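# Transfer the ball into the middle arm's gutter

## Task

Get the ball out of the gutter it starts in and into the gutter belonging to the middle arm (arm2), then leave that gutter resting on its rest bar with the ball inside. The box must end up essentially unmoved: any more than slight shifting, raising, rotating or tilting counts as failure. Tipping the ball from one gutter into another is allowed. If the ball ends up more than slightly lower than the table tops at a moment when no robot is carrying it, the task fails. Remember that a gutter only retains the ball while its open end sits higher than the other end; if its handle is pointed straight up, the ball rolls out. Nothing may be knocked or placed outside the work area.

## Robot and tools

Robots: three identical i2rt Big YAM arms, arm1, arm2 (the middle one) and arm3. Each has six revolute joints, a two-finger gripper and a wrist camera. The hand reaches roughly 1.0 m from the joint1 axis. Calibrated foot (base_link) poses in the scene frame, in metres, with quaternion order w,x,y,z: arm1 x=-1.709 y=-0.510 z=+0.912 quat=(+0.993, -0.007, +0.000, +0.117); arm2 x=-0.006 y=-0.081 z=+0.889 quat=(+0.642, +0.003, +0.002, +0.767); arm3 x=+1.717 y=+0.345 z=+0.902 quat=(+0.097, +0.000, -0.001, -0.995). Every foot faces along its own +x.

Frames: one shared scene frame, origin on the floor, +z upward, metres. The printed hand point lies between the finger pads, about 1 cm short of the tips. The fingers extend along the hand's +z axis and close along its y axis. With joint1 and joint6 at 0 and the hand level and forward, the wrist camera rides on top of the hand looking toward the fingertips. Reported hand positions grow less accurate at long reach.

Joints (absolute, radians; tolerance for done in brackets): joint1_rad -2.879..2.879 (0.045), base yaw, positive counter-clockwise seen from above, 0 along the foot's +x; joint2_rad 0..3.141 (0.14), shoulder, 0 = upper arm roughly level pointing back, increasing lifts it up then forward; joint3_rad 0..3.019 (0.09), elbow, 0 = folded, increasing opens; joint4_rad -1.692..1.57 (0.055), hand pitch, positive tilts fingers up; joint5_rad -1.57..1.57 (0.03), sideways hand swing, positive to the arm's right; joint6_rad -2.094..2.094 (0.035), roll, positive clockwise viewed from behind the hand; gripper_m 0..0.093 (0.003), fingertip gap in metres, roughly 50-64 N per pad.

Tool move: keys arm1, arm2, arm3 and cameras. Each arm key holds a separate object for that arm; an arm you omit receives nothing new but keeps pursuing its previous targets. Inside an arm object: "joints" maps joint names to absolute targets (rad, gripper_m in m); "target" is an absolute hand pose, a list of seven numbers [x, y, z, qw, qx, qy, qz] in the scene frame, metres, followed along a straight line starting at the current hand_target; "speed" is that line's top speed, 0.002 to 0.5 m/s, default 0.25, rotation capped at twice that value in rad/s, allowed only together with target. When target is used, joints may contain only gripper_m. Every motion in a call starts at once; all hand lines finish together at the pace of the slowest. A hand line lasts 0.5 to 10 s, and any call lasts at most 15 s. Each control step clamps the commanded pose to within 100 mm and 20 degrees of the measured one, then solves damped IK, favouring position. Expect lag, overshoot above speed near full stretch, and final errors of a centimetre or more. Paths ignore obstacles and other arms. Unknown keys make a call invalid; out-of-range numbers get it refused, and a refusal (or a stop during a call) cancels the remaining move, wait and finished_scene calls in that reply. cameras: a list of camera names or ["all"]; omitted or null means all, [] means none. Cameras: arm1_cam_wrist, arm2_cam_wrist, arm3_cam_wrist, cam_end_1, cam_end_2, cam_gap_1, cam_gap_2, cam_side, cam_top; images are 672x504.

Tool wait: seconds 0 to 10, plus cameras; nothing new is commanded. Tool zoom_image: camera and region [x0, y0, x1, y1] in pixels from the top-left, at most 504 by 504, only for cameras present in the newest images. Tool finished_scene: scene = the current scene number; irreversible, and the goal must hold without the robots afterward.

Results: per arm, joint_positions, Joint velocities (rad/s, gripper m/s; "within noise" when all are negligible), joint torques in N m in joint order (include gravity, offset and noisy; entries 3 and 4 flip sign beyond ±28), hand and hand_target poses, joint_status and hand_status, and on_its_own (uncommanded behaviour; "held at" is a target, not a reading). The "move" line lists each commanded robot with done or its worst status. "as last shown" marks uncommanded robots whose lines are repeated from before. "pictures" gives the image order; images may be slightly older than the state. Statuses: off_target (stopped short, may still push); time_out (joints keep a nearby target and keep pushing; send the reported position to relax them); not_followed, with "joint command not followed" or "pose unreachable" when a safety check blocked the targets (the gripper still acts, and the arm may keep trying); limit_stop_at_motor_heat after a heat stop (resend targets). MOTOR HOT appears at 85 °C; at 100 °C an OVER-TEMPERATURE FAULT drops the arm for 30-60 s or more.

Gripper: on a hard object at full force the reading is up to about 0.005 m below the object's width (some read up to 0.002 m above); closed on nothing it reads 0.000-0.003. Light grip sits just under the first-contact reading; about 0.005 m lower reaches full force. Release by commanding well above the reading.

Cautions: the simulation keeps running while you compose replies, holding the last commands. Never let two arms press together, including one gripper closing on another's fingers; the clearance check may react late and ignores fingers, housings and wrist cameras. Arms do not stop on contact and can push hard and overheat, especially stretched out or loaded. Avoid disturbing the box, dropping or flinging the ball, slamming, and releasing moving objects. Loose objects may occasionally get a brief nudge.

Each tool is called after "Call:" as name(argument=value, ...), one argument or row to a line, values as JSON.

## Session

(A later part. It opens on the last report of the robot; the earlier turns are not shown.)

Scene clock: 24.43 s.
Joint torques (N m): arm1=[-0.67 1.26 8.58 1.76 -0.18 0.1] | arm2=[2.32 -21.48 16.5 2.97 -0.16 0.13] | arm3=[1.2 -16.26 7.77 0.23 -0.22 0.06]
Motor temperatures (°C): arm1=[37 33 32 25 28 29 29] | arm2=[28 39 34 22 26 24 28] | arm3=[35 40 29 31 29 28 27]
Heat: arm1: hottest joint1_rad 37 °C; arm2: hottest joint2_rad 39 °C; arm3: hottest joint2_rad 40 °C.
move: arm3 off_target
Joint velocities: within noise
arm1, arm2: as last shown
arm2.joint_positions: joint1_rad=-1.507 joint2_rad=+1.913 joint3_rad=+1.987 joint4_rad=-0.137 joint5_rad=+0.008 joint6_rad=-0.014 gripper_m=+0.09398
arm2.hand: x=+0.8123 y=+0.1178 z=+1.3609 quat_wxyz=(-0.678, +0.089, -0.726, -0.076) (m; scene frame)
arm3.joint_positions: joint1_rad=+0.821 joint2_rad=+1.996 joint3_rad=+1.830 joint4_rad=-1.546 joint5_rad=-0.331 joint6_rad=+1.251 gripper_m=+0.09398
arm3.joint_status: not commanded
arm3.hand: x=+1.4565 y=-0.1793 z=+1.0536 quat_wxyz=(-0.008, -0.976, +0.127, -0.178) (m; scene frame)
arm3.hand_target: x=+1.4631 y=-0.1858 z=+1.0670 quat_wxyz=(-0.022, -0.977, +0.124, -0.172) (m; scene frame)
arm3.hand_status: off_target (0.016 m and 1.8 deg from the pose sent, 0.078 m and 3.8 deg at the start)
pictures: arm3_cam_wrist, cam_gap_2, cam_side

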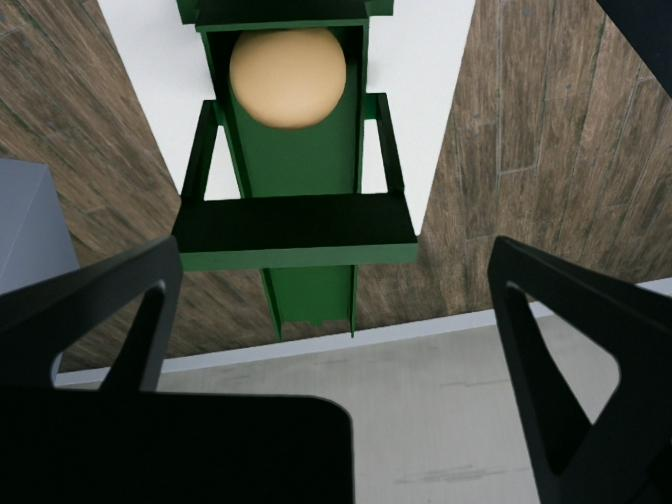

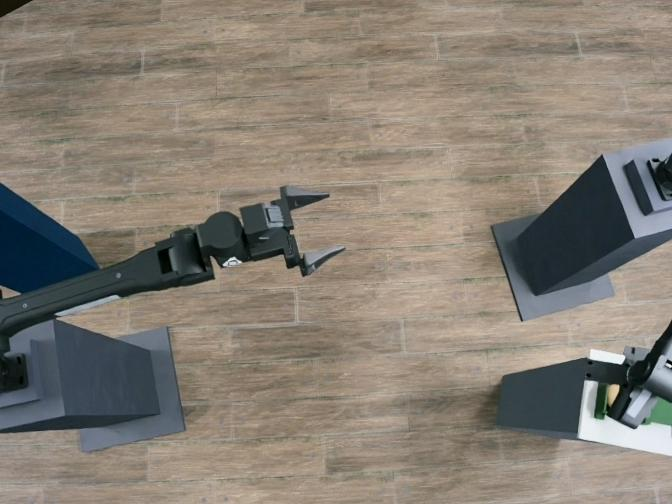

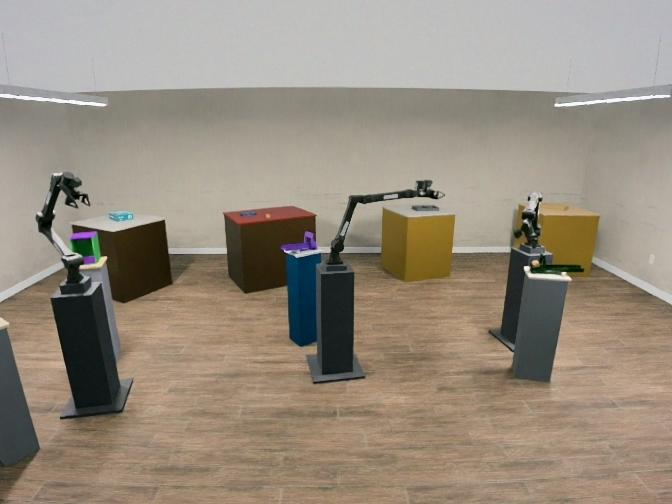

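Call:
move(
  arm3={"target":[1.469,-0.2025,1.018,0.022,0.978,-0.124,0.172],"speed":0.1},
  cameras=["arm3_cam_wrist","cam_side","cam_gap_2"],
)

Call:
zoom_image(
  camera="cam_side",
  region=[510, 230, 600, 290],
)

Call:
zoom_image(
  camera="arm3_cam_wrist",
  region=[140, 0, 540, 300],
)

Scene clock: 26.80 s.
Joint torques (N m): arm1=[-0.62 1.2 8.58 1.77 -0.19 0.1] | arm2=[2.32 -21.42 16.43 2.92 -0.15 0.12] | arm3=[0.85 -14.86 7.76 0.27 -0.22 0.05]
Motor temperatures (°C): arm1=[37 33 32 25 28 29 29] | arm2=[28 39 34 22 26 24 28] | arm3=[35 40 29 31 29 28 26]
Heat: arm1: hottest joint1_rad 37 °C; arm2: hottest joint2_rad 39 °C; arm3: hottest joint2_rad 40 °C.
move: arm3 done
Joint velocities: within noise
arm1, arm2: as last shown
arm2.hand_target: x=+0.8026 y=+0.1210 z=+1.4161 quat_wxyz=(-0.710, +0.083, -0.694, -0.087) (m; scene frame)
arm3.joint_positions: joint1_rad=+0.845 joint2_rad=+2.027 joint3_rad=+1.786 joint4_rad=-1.441 joint5_rad=-0.332 joint6_rad=+1.274 gripper_m=+0.09398
arm3.joint_status: not commanded
arm3.hand: x=+1.4641 y=-0.1951 z=+1.0179 quat_wxyz=(-0.018, -0.977, +0.124, -0.173) (m; scene frame)
arm3.hand_target: x=+1.4690 y=-0.2023 z=+1.0179 quat_wxyz=(-0.022, -0.977, +0.124, -0.172) (m; scene frame)
arm3.hand_status: done (0.009 m and 0.5 deg from the pose sent, 0.044 m and 1.8 deg at the start)
pictures: arm3_cam_wrist, cam_gap_2, cam_side

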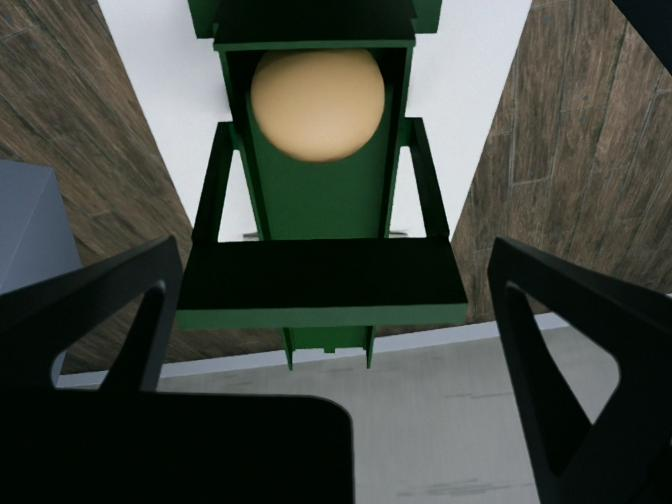

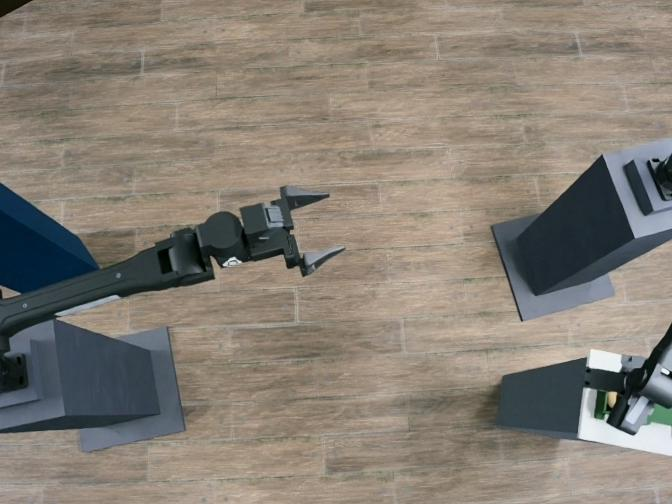

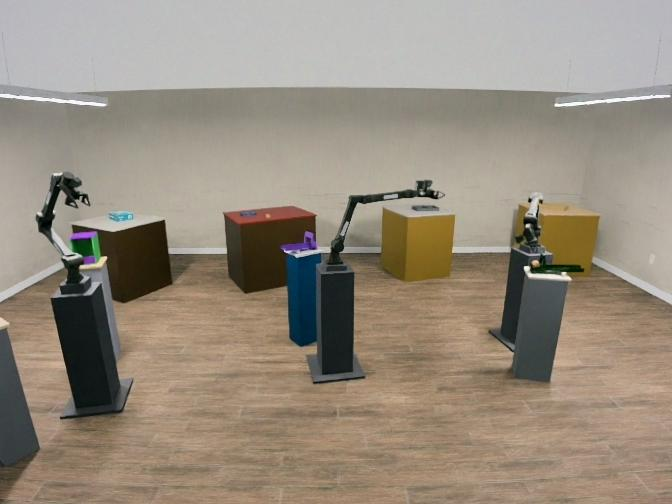

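Scaled by 5.600 from the camera's 672x504 image, which has a finer 960x720 frame.

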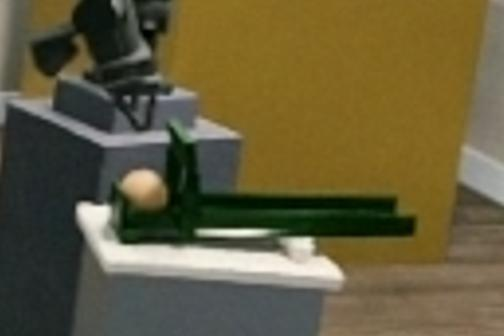

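Scaled by 1.260 from the camera's 672x504 image, which has a finer 960x720 frame.

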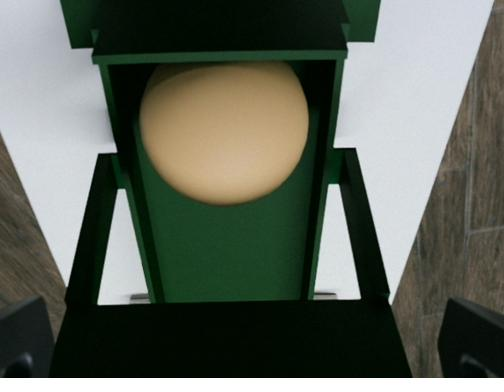

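Call:
move(
  arm3={"target":[1.477,-0.207,0.965,0.022,0.978,-0.124,0.172],"speed":0.08},
  cameras=["arm3_cam_wrist","cam_side","cam_gap_2"],
)

Call:
zoom_image(
  camera="cam_side",
  region=[510, 230, 600, 290],
)

Call:
zoom_image(
  camera="arm3_cam_wrist",
  region=[140, 0, 540, 300],
)

Scene clock: 29.83 s.
Joint torques (N m): arm1=[-0.67 1.32 8.58 1.78 -0.18 0.1] | arm2=[2.2 -21.25 16.44 2.96 -0.15 0.11] | arm3=[1.03 -14.97 7.47 0.35 -0.23 0.06]
Motor temperatures (°C): arm1=[37 33 32 25 28 29 29] | arm2=[28 39 35 22 26 24 27] | arm3=[35 40 29 31 28 28 26]
Heat: arm1: hottest joint1_rad 37 °C; arm2: hottest joint2_rad 39 °C; arm3: hottest joint2_rad 40 °C.
move: arm3 done
Joint velocities: within noise
arm1.joint_positions: joint1_rad=-0.748 joint2_rad=+0.602 joint3_rad=+1.393 joint4_rad=-1.555 joint5_rad=-0.170 joint6_rad=-0.184 gripper_m=+0.09396
arm1.joint_status: not commanded
arm1.hand: x=-1.5290 y=-0.5723 z=+1.4175 quat_wxyz=(-0.396, -0.115, -0.909, +0.067) (m; scene frame)
arm1.hand_target: x=-1.5308 y=-0.5713 z=+1.4255 quat_wxyz=(-0.405, -0.113, -0.905, +0.070) (m; scene frame)
arm1.hand_status: not commanded
arm2: as last shown
arm2.hand_target: x=+0.8026 y=+0.1210 z=+1.4160 quat_wxyz=(-0.710, +0.083, -0.694, -0.087) (m; scene frame)
arm3.joint_positions: joint1_rad=+0.858 joint2_rad=+2.067 joint3_rad=+1.710 joint4_rad=-1.317 joint5_rad=-0.334 joint6_rad=+1.290 gripper_m=+0.09398
arm3.joint_status: not commanded
arm3.hand: x=+1.4707 y=-0.1997 z=+0.9661 quat_wxyz=(-0.019, -0.977, +0.125, -0.173) (m; scene frame)
arm3.hand_target: x=+1.4771 y=-0.2070 z=+0.9650 quat_wxyz=(-0.022, -0.977, +0.124, -0.172) (m; scene frame)
arm3.hand_status: done (0.010 m and 0.4 deg from the pose sent, 0.056 m and 0.5 deg at the start)
pictures: arm3_cam_wrist, cam_gap_2, cam_side

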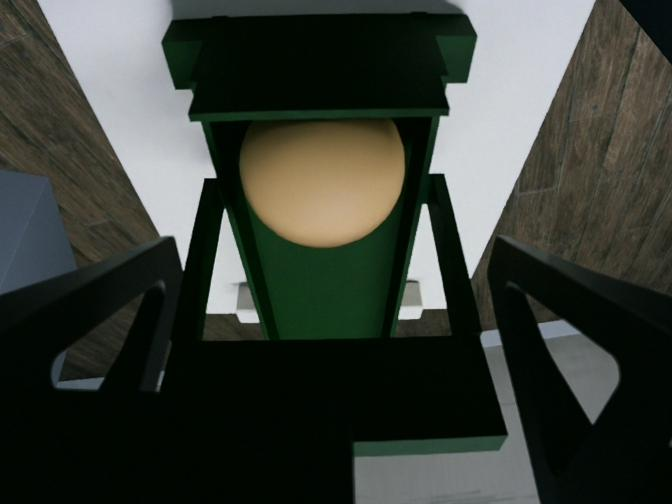

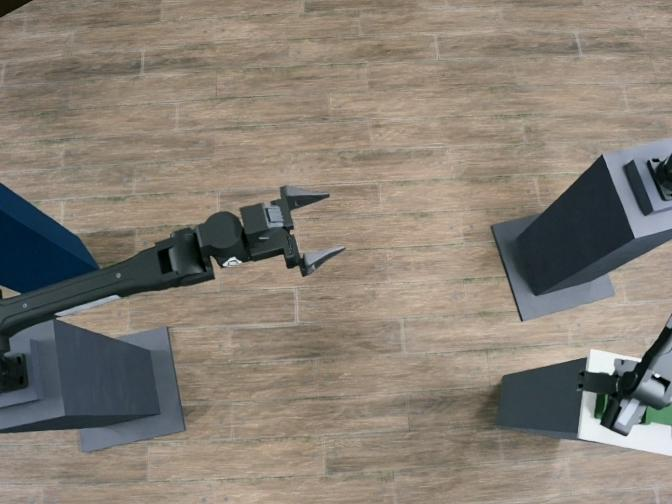

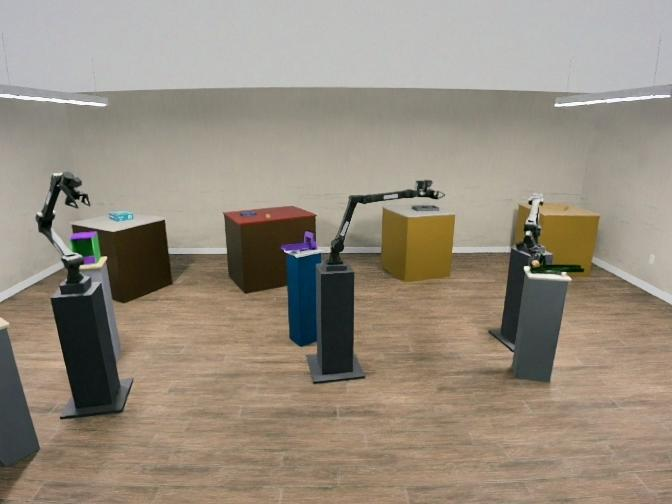

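Scaled by 5.600 from the camera's 672x504 image, which has a finer 960x720 frame.

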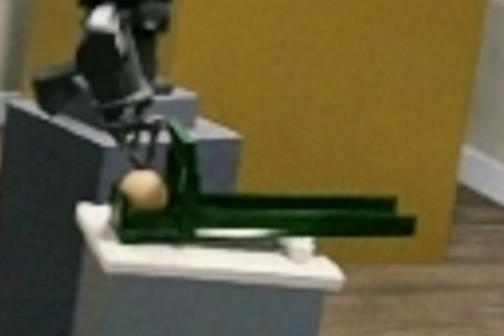

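Scaled by 1.260 from the camera's 672x504 image, which has a finer 960x720 frame.

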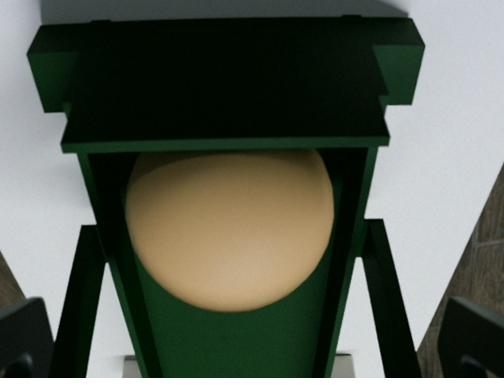

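Call:
move(
  arm3={"target":[1.477,-0.2095,0.938,0.022,0.978,-0.124,0.172],"speed":0.06},
  cameras=["arm3_cam_wrist","cam_side","cam_gap_2"],
)

Call:
zoom_image(
  camera="cam_side",
  region=[510, 230, 600, 290],
)

Scene clock: 32.10 s.
Joint torques (N m): arm1=[-0.67 1.26 8.58 1.76 -0.18 0.1] | arm2=[2.2 -21.36 16.44 3 -0.14 0.14] | arm3=[1.26 -15.03 7.36 0.35 -0.22 0.05]
Motor temperatures (°C): arm1=[36 33 32 25 28 29 29] | arm2=[28 39 35 22 26 24 27] | arm3=[35 40 29 31 28 28 26]
Heat: arm1: hottest joint1_rad 36 °C; arm2: hottest joint2_rad 39 °C; arm3: hottest joint2_rad 40 °C.
move: arm3 done
Joint velocities: within noise
arm1, arm2: as last shown
arm3.joint_positions: joint1_rad=+0.859 joint2_rad=+2.100 joint3_rad=+1.689 joint4_rad=-1.263 joint5_rad=-0.334 joint6_rad=+1.292 gripper_m=+0.09398
arm3.joint_status: not commanded
arm3.hand: x=+1.4701 y=-0.2018 z=+0.9388 quat_wxyz=(-0.019, -0.977, +0.126, -0.173) (m; scene frame)
arm3.hand_target: x=+1.4770 y=-0.2094 z=+0.9380 quat_wxyz=(-0.022, -0.977, +0.124, -0.172) (m; scene frame)
arm3.hand_status: done (0.010 m and 0.4 deg from the pose sent, 0.030 m and 0.4 deg at the start)
pictures: arm3_cam_wrist, cam_gap_2, cam_side

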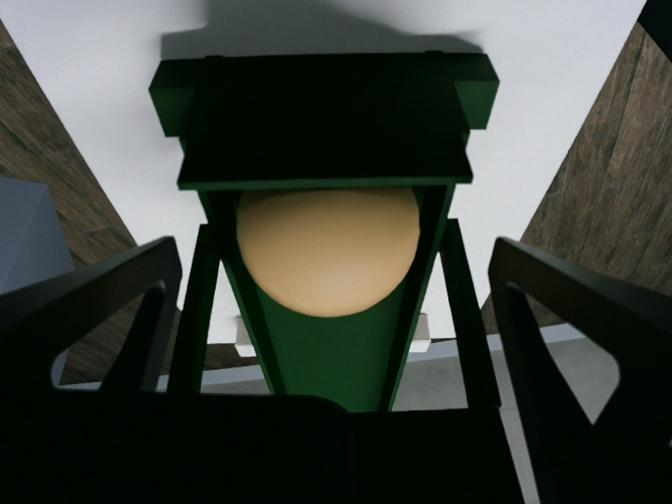

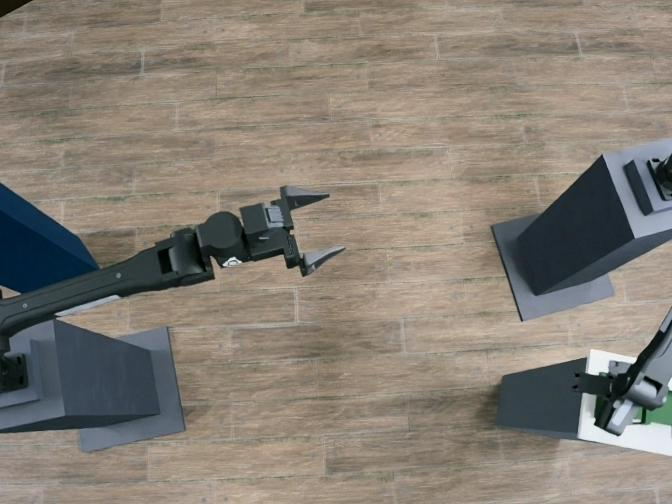

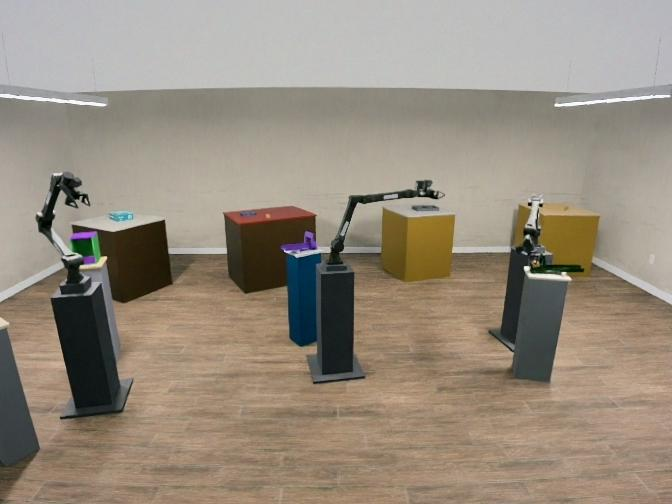

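Scaled by 5.600 from the camera's 672x504 image, which has a finer 960x720 frame.

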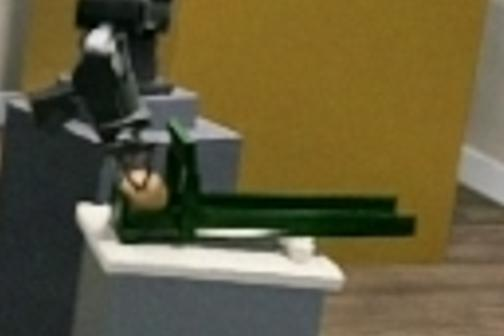

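Call:
move(
  arm3={"joints":{"gripper_m":0.056}},
  cameras=["arm3_cam_wrist"],
)

Call:
move(
  arm3={"joints":{"gripper_m":0.048}},
  cameras=["arm3_cam_wrist"],
)

Scene clock: 33.27 s.
Joint torques (N m): arm1=[-0.73 1.32 8.59 1.77 -0.18 0.1] | arm2=[2.14 -21.48 16.5 2.99 -0.15 0.12] | arm3=[1.32 -15.09 7.36 0.34 -0.22 0.06]
Motor temperatures (°C): arm1=[36 33 32 25 28 29 29] | arm2=[28 39 35 22 26 24 27] | arm3=[34 40 29 31 28 28 26]
Heat: arm1: hottest joint1_rad 36 °C; arm2: hottest joint2_rad 39 °C; arm3: hottest joint2_rad 40 °C.
move: arm3 done
Joint velocities: within noise
arm1, arm2: as last shown
arm3.joint_positions: joint1_rad=+0.859 joint2_rad=+2.100 joint3_rad=+1.689 joint4_rad=-1.263 joint5_rad=-0.334 joint6_rad=+1.292 gripper_m=+0.05621
arm3.joint_status: all done
arm3.hand: x=+1.4701 y=-0.2018 z=+0.9388 quat_wxyz=(-0.019, -0.977, +0.126, -0.173) (m; scene frame)
arm3.hand_target: x=+1.4770 y=-0.2093 z=+0.9380 quat_wxyz=(-0.022, -0.977, +0.124, -0.172) (m; scene frame)
arm3.hand_status: not commanded
pictures: arm3_cam_wrist

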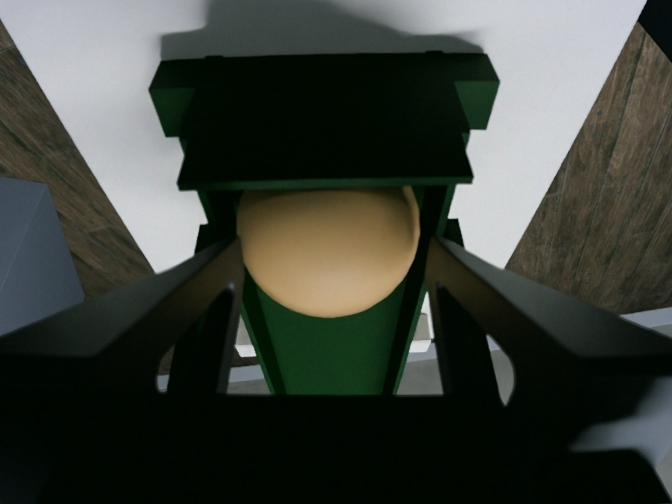

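Scene clock: 33.70 s.
Joint torques (N m): arm1=[-0.67 1.38 8.61 1.76 -0.19 0.1] | arm2=[2.14 -21.25 16.47 3.02 -0.15 0.13] | arm3=[1.38 -14.97 7.35 0.29 -0.22 0.05]
Motor temperatures (°C): arm1=[36 33 32 25 28 29 29] | arm2=[28 39 35 22 26 24 27] | arm3=[34 40 29 31 28 28 26]
Heat: arm1: hottest joint1_rad 36 °C; arm2: hottest joint2_rad 39 °C; arm3: hottest joint2_rad 40 °C.
move: arm3 done
Joint velocities: within noise
arm1, arm2: as last shown
arm2.hand_target: x=+0.8026 y=+0.1210 z=+1.4161 quat_wxyz=(-0.710, +0.083, -0.694, -0.087) (m; scene frame)
arm3.joint_positions: joint1_rad=+0.859 joint2_rad=+2.100 joint3_rad=+1.689 joint4_rad=-1.263 joint5_rad=-0.334 joint6_rad=+1.292 gripper_m=+0.04823
arm3.joint_status: all done
arm3.hand: x=+1.4702 y=-0.2018 z=+0.9388 quat_wxyz=(-0.019, -0.977, +0.126, -0.173) (m; scene frame)
arm3.hand_target: x=+1.4770 y=-0.2093 z=+0.9380 quat_wxyz=(-0.022, -0.977, +0.124, -0.172) (m; scene frame)
arm3.hand_status: not commanded
pictures: arm3_cam_wrist

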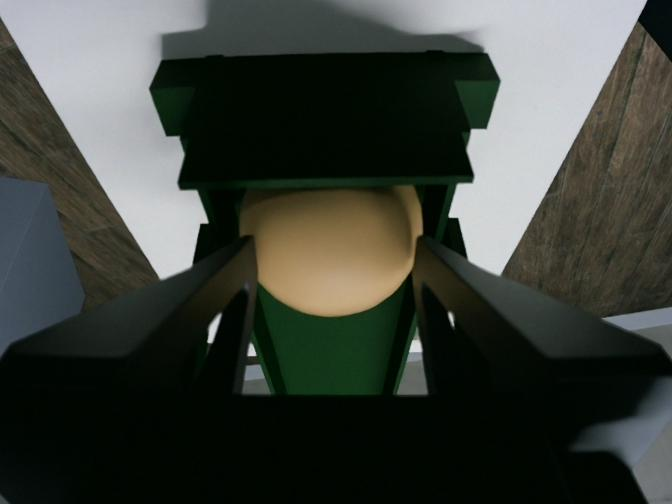

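Good, nearly touching (ball shifted a little). Close firmly.

Call:
move(
  arm3={"joints":{"gripper_m":0.041}},
  cameras=["arm3_cam_wrist"],
)

Scene clock: 34.30 s.
Joint torques (N m): arm1=[-0.67 1.32 8.59 1.76 -0.18 0.1] | arm2=[2.32 -21.3 16.49 2.99 -0.16 0.12] | arm3=[1.32 -15.09 7.36 0.25 -0.14 0.05]
Motor temperatures (°C): arm1=[36 32 32 25 28 28 29] | arm2=[28 39 36 22 26 24 27] | arm3=[34 40 29 31 28 28 26]
Heat: arm1: hottest joint1_rad 36 °C; arm2: hottest joint2_rad 39 °C; arm3: hottest joint2_rad 40 °C.
move: arm3 done
Joint velocities: arm1=[within noise] | arm2=[0.005 -0.054 0.007 0.007 0.051 0.037 0] | arm3=[within noise]
arm1, arm2: as last shown
arm3.joint_positions: joint1_rad=+0.859 joint2_rad=+2.100 joint3_rad=+1.689 joint4_rad=-1.262 joint5_rad=-0.336 joint6_rad=+1.292 gripper_m=+0.04134
arm3.joint_status: all done
arm3.hand: x=+1.4703 y=-0.2023 z=+0.9389 quat_wxyz=(-0.020, -0.977, +0.126, -0.173) (m; scene frame)
arm3.hand_target: x=+1.4770 y=-0.2093 z=+0.9380 quat_wxyz=(-0.022, -0.977, +0.124, -0.172) (m; scene frame)
arm3.hand_status: not commanded
pictures: arm3_cam_wrist

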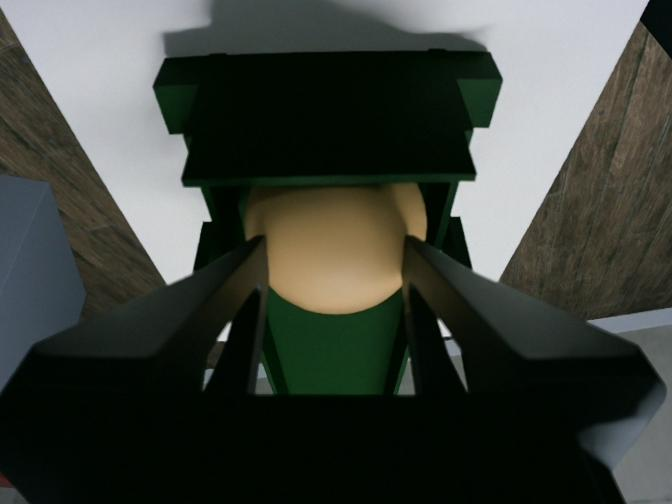

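Call:
move(
  cameras=["cam_side","cam_gap_2","cam_end_2","arm3_cam_wrist"],
)

Call:
zoom_image(
  camera="cam_side",
  region=[520, 245, 570, 285],
)

Call:
zoom_image(
  camera="cam_end_2",
  region=[195, 200, 265, 270],
)

Call:
zoom_image(
  camera="arm3_cam_wrist",
  region=[200, 150, 480, 350],
)

Scene clock: 35.40 s.
Joint torques (N m): arm1=[-0.79 1.32 8.58 1.76 -0.18 0.1] | arm2=[1.96 -21.36 16.46 2.96 -0.15 0.12] | arm3=[1.32 -15.03 7.36 0.25 -0.13 0.05]
Motor temperatures (°C): arm1=[36 32 32 25 28 28 29] | arm2=[28 39 36 22 26 24 27] | arm3=[34 40 30 31 28 28 26]
Heat: arm1: hottest joint1_rad 36 °C; arm2: hottest joint2_rad 39 °C; arm3: hottest joint2_rad 40 °C.
Joint velocities: within noise
arm1.joint_positions: joint1_rad=-0.748 joint2_rad=+0.602 joint3_rad=+1.393 joint4_rad=-1.555 joint5_rad=-0.170 joint6_rad=-0.184 gripper_m=+0.09396
arm1.joint_status: not commanded
arm1.hand: x=-1.5290 y=-0.5723 z=+1.4175 quat_wxyz=(-0.396, -0.115, -0.909, +0.067) (m; scene frame)
arm1.hand_target: x=-1.5308 y=-0.5713 z=+1.4255 quat_wxyz=(-0.405, -0.113, -0.905, +0.070) (m; scene frame)
arm1.hand_status: not commanded
arm2.joint_positions: joint1_rad=-1.507 joint2_rad=+1.913 joint3_rad=+1.987 joint4_rad=-0.137 joint5_rad=+0.008 joint6_rad=-0.014 gripper_m=+0.09398
arm2.joint_status: not commanded
arm2.hand: x=+0.8123 y=+0.1178 z=+1.3609 quat_wxyz=(-0.678, +0.089, -0.726, -0.076) (m; scene frame)
arm2.hand_target: x=+0.8026 y=+0.1210 z=+1.4160 quat_wxyz=(-0.710, +0.083, -0.694, -0.087) (m; scene frame)
arm2.hand_status: not commanded
arm3.joint_positions: joint1_rad=+0.859 joint2_rad=+2.100 joint3_rad=+1.689 joint4_rad=-1.262 joint5_rad=-0.336 joint6_rad=+1.292 gripper_m=+0.04125
arm3.joint_status: all done
arm3.hand: x=+1.4703 y=-0.2023 z=+0.9389 quat_wxyz=(-0.020, -0.977, +0.126, -0.173) (m; scene frame)
arm3.hand_target: x=+1.4770 y=-0.2093 z=+0.9380 quat_wxyz=(-0.022, -0.977, +0.124, -0.172) (m; scene frame)
arm3.hand_status: not commanded
pictures: arm3_cam_wrist, cam_end_2, cam_gap_2, cam_side

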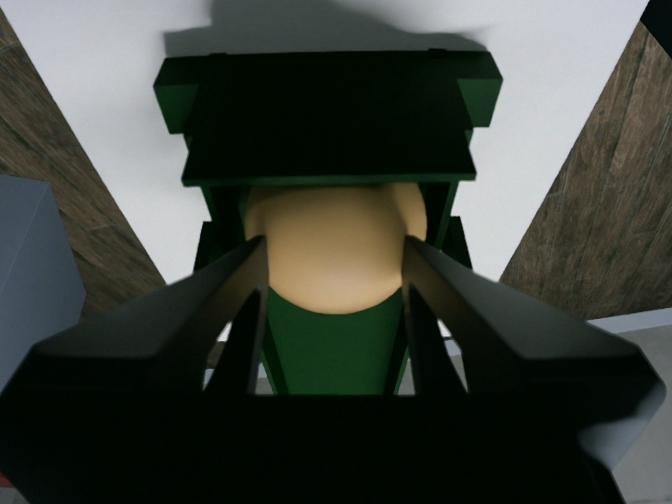

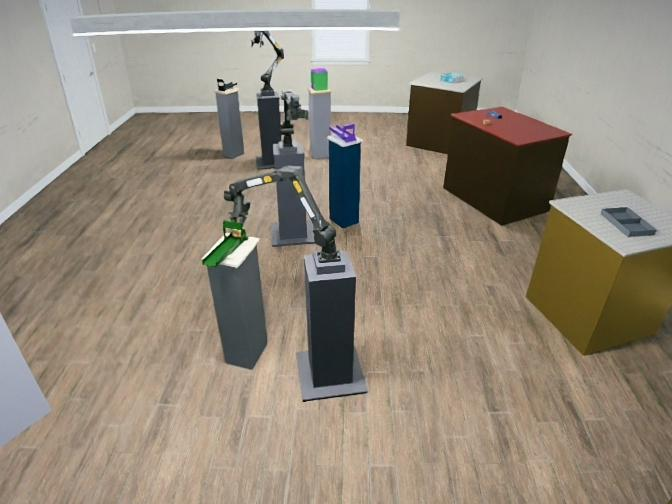

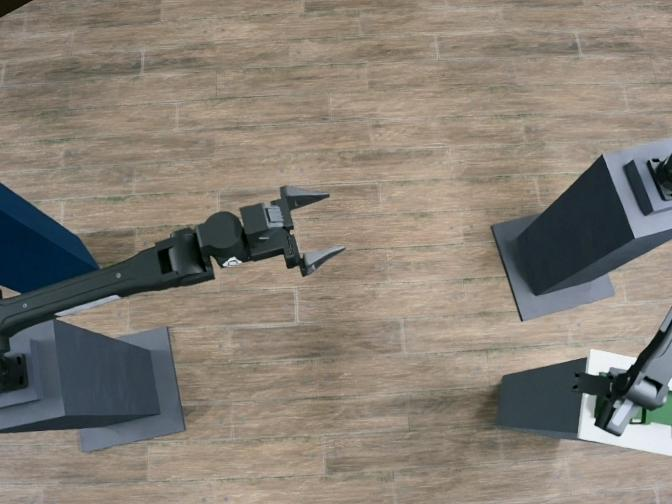

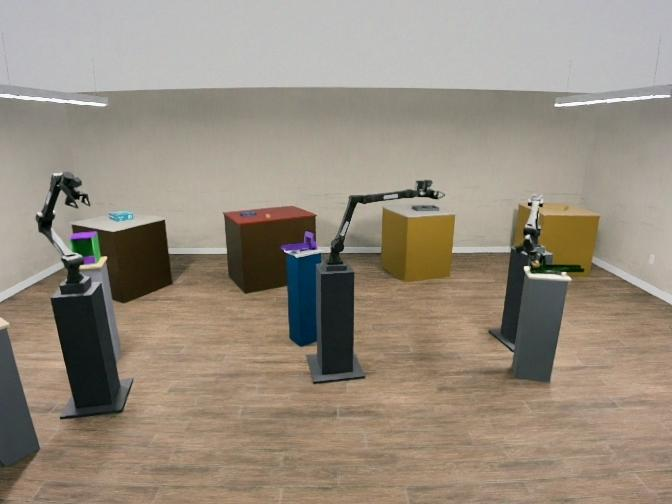

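Scaled by 10.080 from the camera's 672x504 image, which has a finer 960x720 frame.

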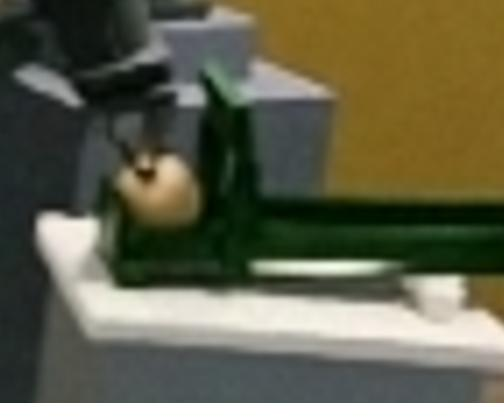

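Scaled by 7.200 from the camera's 672x504 image, which has a finer 960x720 frame.

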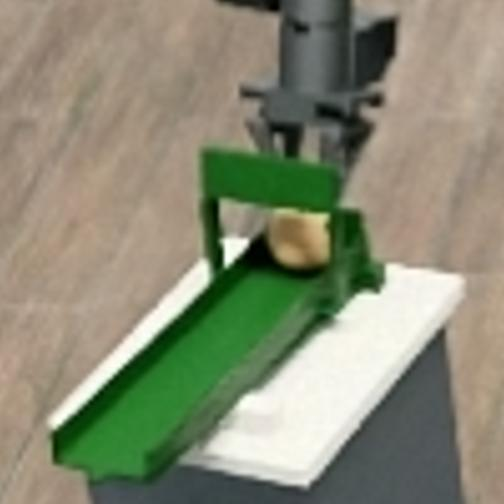

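Scaled by 1.800 from the camera's 672x504 image, which has a finer 960x720 frame.

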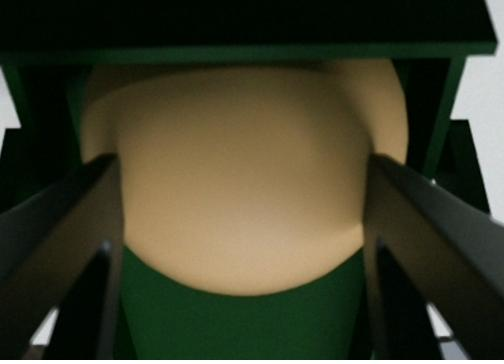

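Call:
move(
  arm3={"joints":{"gripper_m":0.085}},
  cameras=[],
)

Call:
move(
  arm3={"target":[1.486,-0.2115,0.918,0.022,0.978,-0.124,0.172],"speed":0.06},
  cameras=["arm3_cam_wrist","cam_side"],
)

Call:
zoom_image(
  camera="cam_side",
  region=[520, 245, 570, 285],
)

Scene clock: 36.47 s.
Joint torques (N m): arm1=[-0.56 1.26 8.57 1.78 -0.19 0.1] | arm2=[2.14 -21.42 16.43 2.95 -0.15 0.13] | arm3=[1.26 -14.86 7.35 0.24 -0.13 0.05]
Motor temperatures (°C): arm1=[36 32 32 25 28 28 29] | arm2=[28 39 36 22 26 24 27] | arm3=[34 40 30 31 28 28 26]
Heat: arm1: hottest joint1_rad 36 °C; arm2: hottest joint2_rad 39 °C; arm3: hottest joint2_rad 40 °C.
move: arm3 done
Joint velocities: within noise
arm1, arm2: as last shown
arm3.joint_positions: joint1_rad=+0.860 joint2_rad=+2.101 joint3_rad=+1.689 joint4_rad=-1.262 joint5_rad=-0.336 joint6_rad=+1.293 gripper_m=+0.08480
arm3.joint_status: all done
arm3.hand: x=+1.4709 y=-0.2022 z=+0.9382 quat_wxyz=(-0.019, -0.977, +0.126, -0.174) (m; scene frame)
arm3.hand_target: x=+1.4772 y=-0.2093 z=+0.9380 quat_wxyz=(-0.022, -0.977, +0.124, -0.172) (m; scene frame)
arm3.hand_status: not commanded
pictures: none
No camera images: "cameras" was empty.

Scene clock: 37.57 s.
Joint torques (N m): arm1=[-0.67 1.26 8.58 1.78 -0.19 0.1] | arm2=[2.02 -21.3 16.49 2.96 -0.16 0.13] | arm3=[1.32 -14.8 7.13 0.31 -0.17 0.06]
Motor temperatures (°C): arm1=[36 32 32 25 28 28 29] | arm2=[28 39 36 22 26 24 27] | arm3=[34 40 30 31 28 28 26]
Heat: arm1: hottest joint1_rad 36 °C; arm2: hottest joint2_rad 39 °C; arm3: hottest joint2_rad 40 °C.
move: arm3 done
Joint velocities: within noise
arm1, arm2: as last shown
arm3.joint_positions: joint1_rad=+0.876 joint2_rad=+2.112 joint3_rad=+1.660 joint4_rad=-1.212 joint5_rad=-0.336 joint6_rad=+1.307 gripper_m=+0.08487
arm3.joint_status: not commanded
arm3.hand: x=+1.4800 y=-0.2055 z=+0.9214 quat_wxyz=(-0.021, -0.977, +0.124, -0.172) (m; scene frame)
arm3.hand_target: x=+1.4861 y=-0.2115 z=+0.9181 quat_wxyz=(-0.022, -0.977, +0.124, -0.172) (m; scene frame)
arm3.hand_status: done (0.009 m and 0.1 deg from the pose sent, 0.027 m and 0.4 deg at the start)
pictures: arm3_cam_wrist, cam_side

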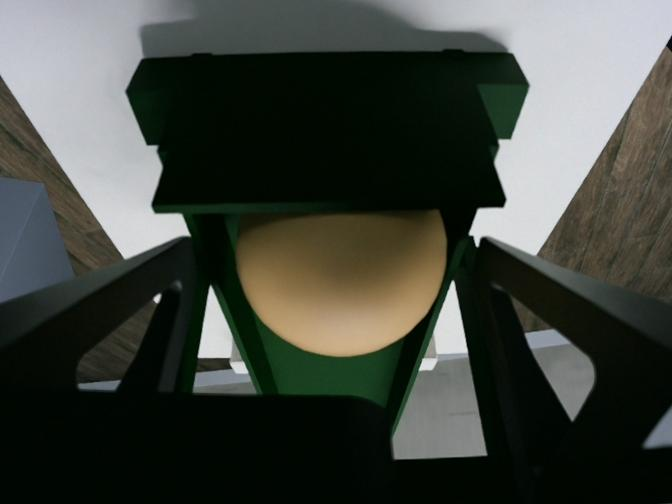

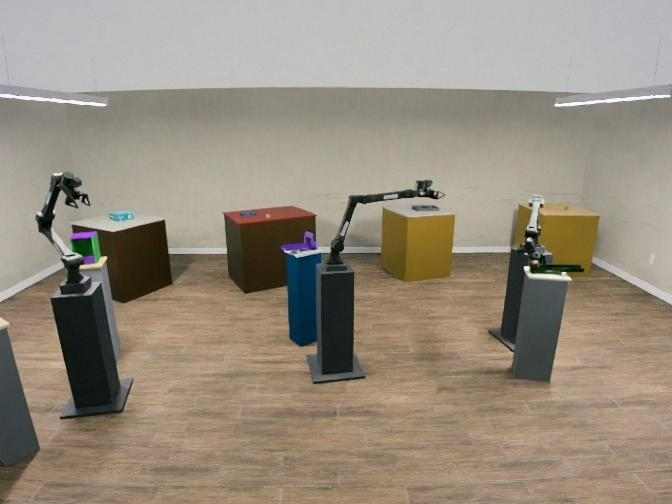

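Scaled by 10.080 from the camera's 672x504 image, which has a finer 960x720 frame.

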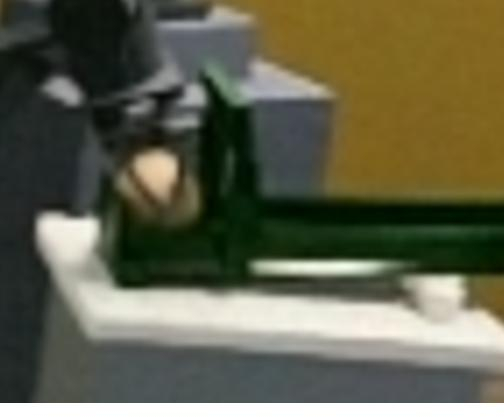

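Call:
move(
  arm3={"joints":{"gripper_m":0.062}},
  cameras=["arm3_cam_wrist"],
)

Call:
move(
  arm3={"joints":{"gripper_m":0.055}},
  cameras=["arm3_cam_wrist","cam_side"],
)

Call:
zoom_image(
  camera="cam_side",
  region=[520, 245, 570, 285],
)

Scene clock: 38.53 s.
Joint torques (N m): arm1=[-0.73 1.32 8.57 1.77 -0.18 0.1] | arm2=[2.32 -21.25 16.46 2.91 -0.15 0.13] | arm3=[1.14 -14.74 7.1 0.32 -0.17 0.06]
Motor temperatures (°C): arm1=[36 32 32 25 28 28 29] | arm2=[28 39 36 22 26 24 27] | arm3=[34 40 30 31 28 28 26]
Heat: arm1: hottest joint1_rad 36 °C; arm2: hottest joint2_rad 39 °C; arm3: hottest joint2_rad 40 °C.
move: arm3 done
Joint velocities: within noise
arm1, arm2: as last shown
arm3.joint_positions: joint1_rad=+0.876 joint2_rad=+2.112 joint3_rad=+1.660 joint4_rad=-1.212 joint5_rad=-0.336 joint6_rad=+1.307 gripper_m=+0.06224
arm3.joint_status: all done
arm3.hand: x=+1.4800 y=-0.2055 z=+0.9214 quat_wxyz=(-0.021, -0.977, +0.124, -0.172) (m; scene frame)
arm3.hand_target: x=+1.4861 y=-0.2114 z=+0.9181 quat_wxyz=(-0.022, -0.977, +0.124, -0.172) (m; scene frame)
arm3.hand_status: not commanded
pictures: arm3_cam_wrist

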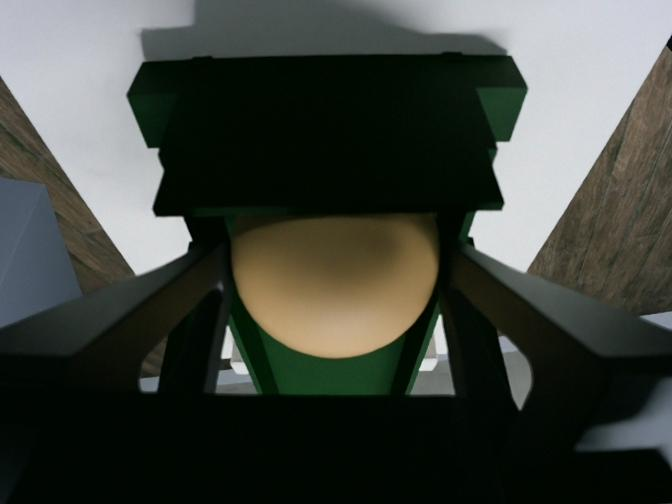

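Scene clock: 38.93 s.
Joint torques (N m): arm1=[-0.73 1.26 8.58 1.77 -0.18 0.1] | arm2=[2.2 -21.36 16.43 2.99 -0.15 0.13] | arm3=[1.14 -14.8 7.09 0.34 -0.17 0.05]
Motor temperatures (°C): arm1=[36 32 32 25 28 28 29] | arm2=[28 39 36 22 26 24 27] | arm3=[34 40 30 31 28 28 26]
Heat: arm1: hottest joint1_rad 36 °C; arm2: hottest joint2_rad 39 °C; arm3: hottest joint2_rad 40 °C.
move: arm3 off_target
Joint velocities: within noise
arm1, arm2: as last shown
arm3.joint_positions: joint1_rad=+0.876 joint2_rad=+2.112 joint3_rad=+1.660 joint4_rad=-1.212 joint5_rad=-0.336 joint6_rad=+1.307 gripper_m=+0.05908
arm3.joint_status: gripper_m off_target (ended at +0.05910, target +0.05500)
arm3.hand: x=+1.4800 y=-0.2055 z=+0.9214 quat_wxyz=(-0.021, -0.977, +0.124, -0.172) (m; scene frame)
arm3.hand_target: x=+1.4861 y=-0.2114 z=+0.9181 quat_wxyz=(-0.022, -0.977, +0.124, -0.172) (m; scene frame)
arm3.hand_status: not commanded
pictures: arm3_cam_wrist, cam_side

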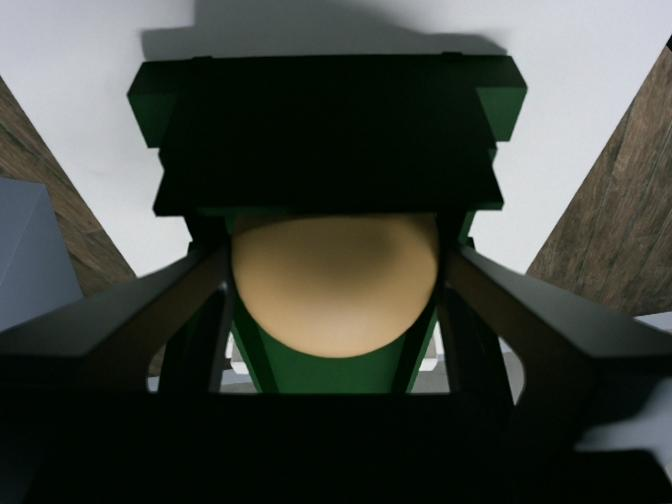

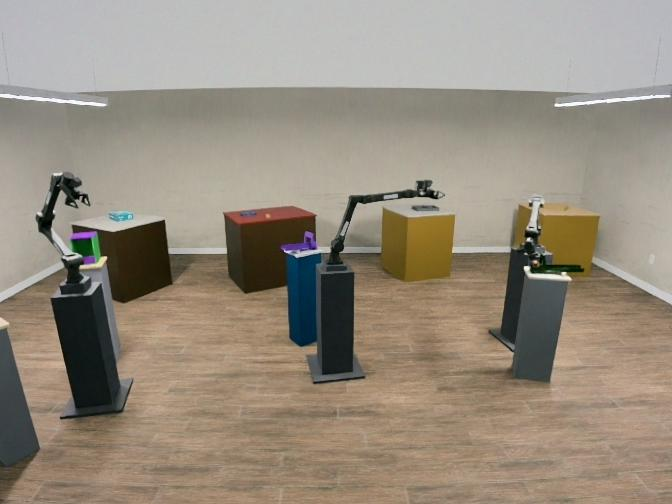

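Scaled by 10.080 from the camera's 672x504 image, which has a finer 960x720 frame.

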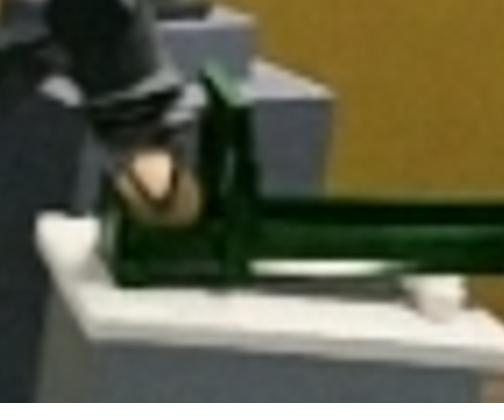

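Call:
move(
  arm3={"joints":{"gripper_m":0.049}},
  cameras=[],
)

Call:
move(
  arm3={"target":[1.4855,-0.2112,0.955,0.022,0.978,-0.124,0.172],"speed":0.06},
  cameras=["arm3_cam_wrist","cam_side"],
)

Call:
zoom_image(
  camera="cam_side",
  region=[520, 245, 570, 285],
)

Scene clock: 39.83 s.
Joint torques (N m): arm1=[-0.73 1.32 8.61 1.76 -0.18 0.1] | arm2=[2.08 -21.42 16.39 3 -0.15 0.13] | arm3=[1.08 -14.8 7.09 0.34 -0.17 0.05]
Motor temperatures (°C): arm1=[36 32 32 25 28 28 28] | arm2=[28 39 36 22 26 24 27] | arm3=[34 40 30 31 28 28 26]
Heat: arm1: hottest joint1_rad 36 °C; arm2: hottest joint2_rad 39 °C; arm3: hottest joint2_rad 40 °C.
move: arm3 off_target
Joint velocities: within noise
arm1, arm2: as last shown
arm2.hand_target: x=+0.8026 y=+0.1210 z=+1.4161 quat_wxyz=(-0.710, +0.083, -0.694, -0.087) (m; scene frame)
arm3.joint_positions: joint1_rad=+0.876 joint2_rad=+2.112 joint3_rad=+1.660 joint4_rad=-1.212 joint5_rad=-0.336 joint6_rad=+1.307 gripper_m=+0.05902
arm3.joint_status: gripper_m off_target (ended at +0.05902, target +0.04900)
arm3.hand: x=+1.4800 y=-0.2055 z=+0.9214 quat_wxyz=(-0.021, -0.977, +0.124, -0.172) (m; scene frame)
arm3.hand_target: x=+1.4861 y=-0.2114 z=+0.9181 quat_wxyz=(-0.022, -0.977, +0.124, -0.172) (m; scene frame)
arm3.hand_status: not commanded
pictures: none
No camera images: "cameras" was empty.

Scene clock: 41.13 s.
Joint torques (N m): arm1=[-0.79 1.32 8.58 1.76 -0.18 0.09] | arm2=[2.08 -21.3 16.46 2.96 -0.15 0.13] | arm3=[1.08 -17.2 9.58 -0.68 -0.19 0.04]
Motor temperatures (°C): arm1=[36 32 32 25 28 28 28] | arm2=[28 39 37 22 26 24 27] | arm3=[34 40 30 31 28 28 26]
Heat: arm1: hottest joint1_rad 36 °C; arm2: hottest joint2_rad 39 °C; arm3: hottest joint2_rad 40 °C.
move: arm3 off_target
Joint velocities: within noise
arm1, arm2: as last shown
arm2.hand_target: x=+0.8026 y=+0.1210 z=+1.4160 quat_wxyz=(-0.710, +0.083, -0.694, -0.087) (m; scene frame)
arm3.joint_positions: joint1_rad=+0.876 joint2_rad=+2.102 joint3_rad=+1.660 joint4_rad=-1.267 joint5_rad=-0.336 joint6_rad=+1.307 gripper_m=+0.05901
arm3.joint_status: not commanded
arm3.hand: x=+1.4856 y=-0.1952 z=+0.9289 quat_wxyz=(-0.001, -0.975, +0.128, -0.180) (m; scene frame)
arm3.hand_target: x=+1.4860 y=-0.2105 z=+0.9552 quat_wxyz=(-0.022, -0.977, +0.124, -0.172) (m; scene frame)
arm3.hand_status: off_target (0.031 m and 2.7 deg from the pose sent, 0.035 m and 0.1 deg at the start)
pictures: arm3_cam_wrist, cam_side

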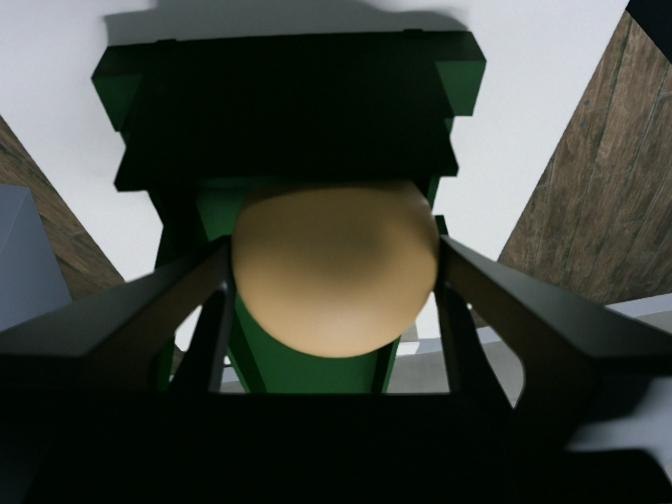

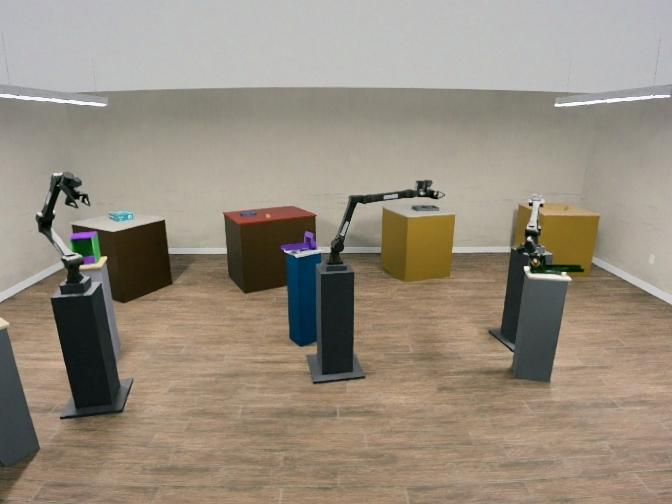

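Scaled by 10.080 from the camera's 672x504 image, which has a finer 960x720 frame.

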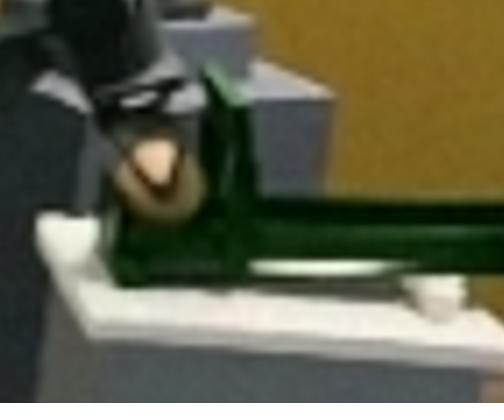

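Call:
move(
  arm3={"target":[1.482,-0.2185,0.98,0.022,0.978,-0.124,0.172],"speed":0.06},
  cameras=["arm3_cam_wrist","cam_side"],
)

Call:
zoom_image(
  camera="cam_side",
  region=[520, 245, 590, 285],
)

Scene clock: 43.03 s.
Joint torques (N m): arm1=[-0.67 1.38 8.58 1.74 -0.18 0.1] | arm2=[2.2 -21.19 16.43 2.99 -0.15 0.13] | arm3=[1.08 -16.67 10.54 -0.61 -0.19 0.06]
Motor temperatures (°C): arm1=[36 32 32 25 28 28 28] | arm2=[28 39 37 22 26 24 27] | arm3=[34 40 30 31 28 28 27]
Heat: arm1: hottest joint1_rad 36 °C; arm2: hottest joint2_rad 39 °C; arm3: hottest joint2_rad 40 °C.
move: arm3 off_target
Joint velocities: within noise
arm1, arm2: as last shown
arm3.joint_positions: joint1_rad=+0.876 joint2_rad=+2.094 joint3_rad=+1.714 joint4_rad=-1.334 joint5_rad=-0.336 joint6_rad=+1.307 gripper_m=+0.05901
arm3.joint_status: not commanded
arm3.hand: x=+1.4829 y=-0.2001 z=+0.9524 quat_wxyz=(+0.002, -0.975, +0.128, -0.181) (m; scene frame)
arm3.hand_target: x=+1.4827 y=-0.2174 z=+0.9804 quat_wxyz=(-0.022, -0.977, +0.124, -0.172) (m; scene frame)
arm3.hand_status: off_target (0.033 m and 3.0 deg from the pose sent, 0.056 m and 2.7 deg at the start)
pictures: arm3_cam_wrist, cam_side

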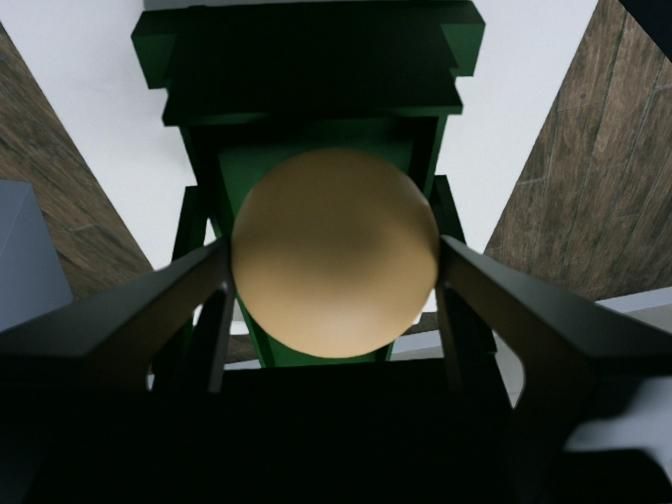

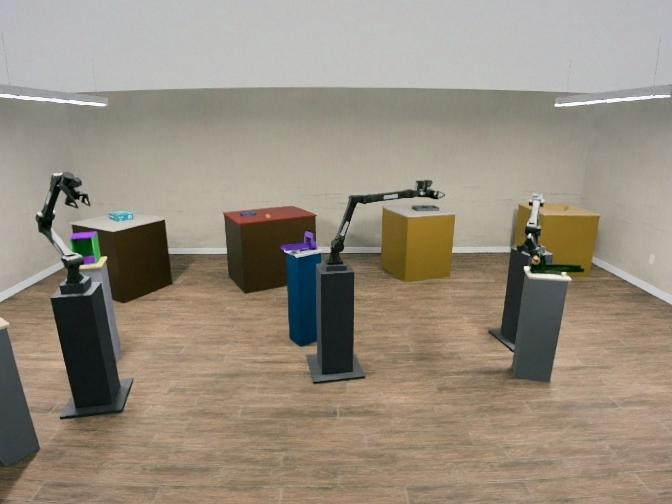

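Scaled by 7.200 from the camera's 672x504 image, which has a finer 960x720 frame.

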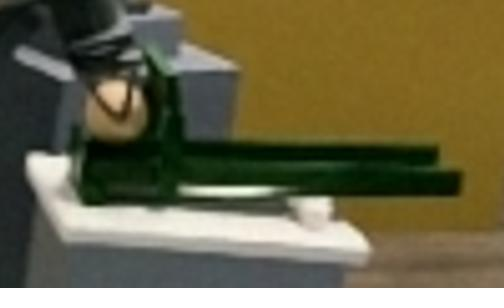

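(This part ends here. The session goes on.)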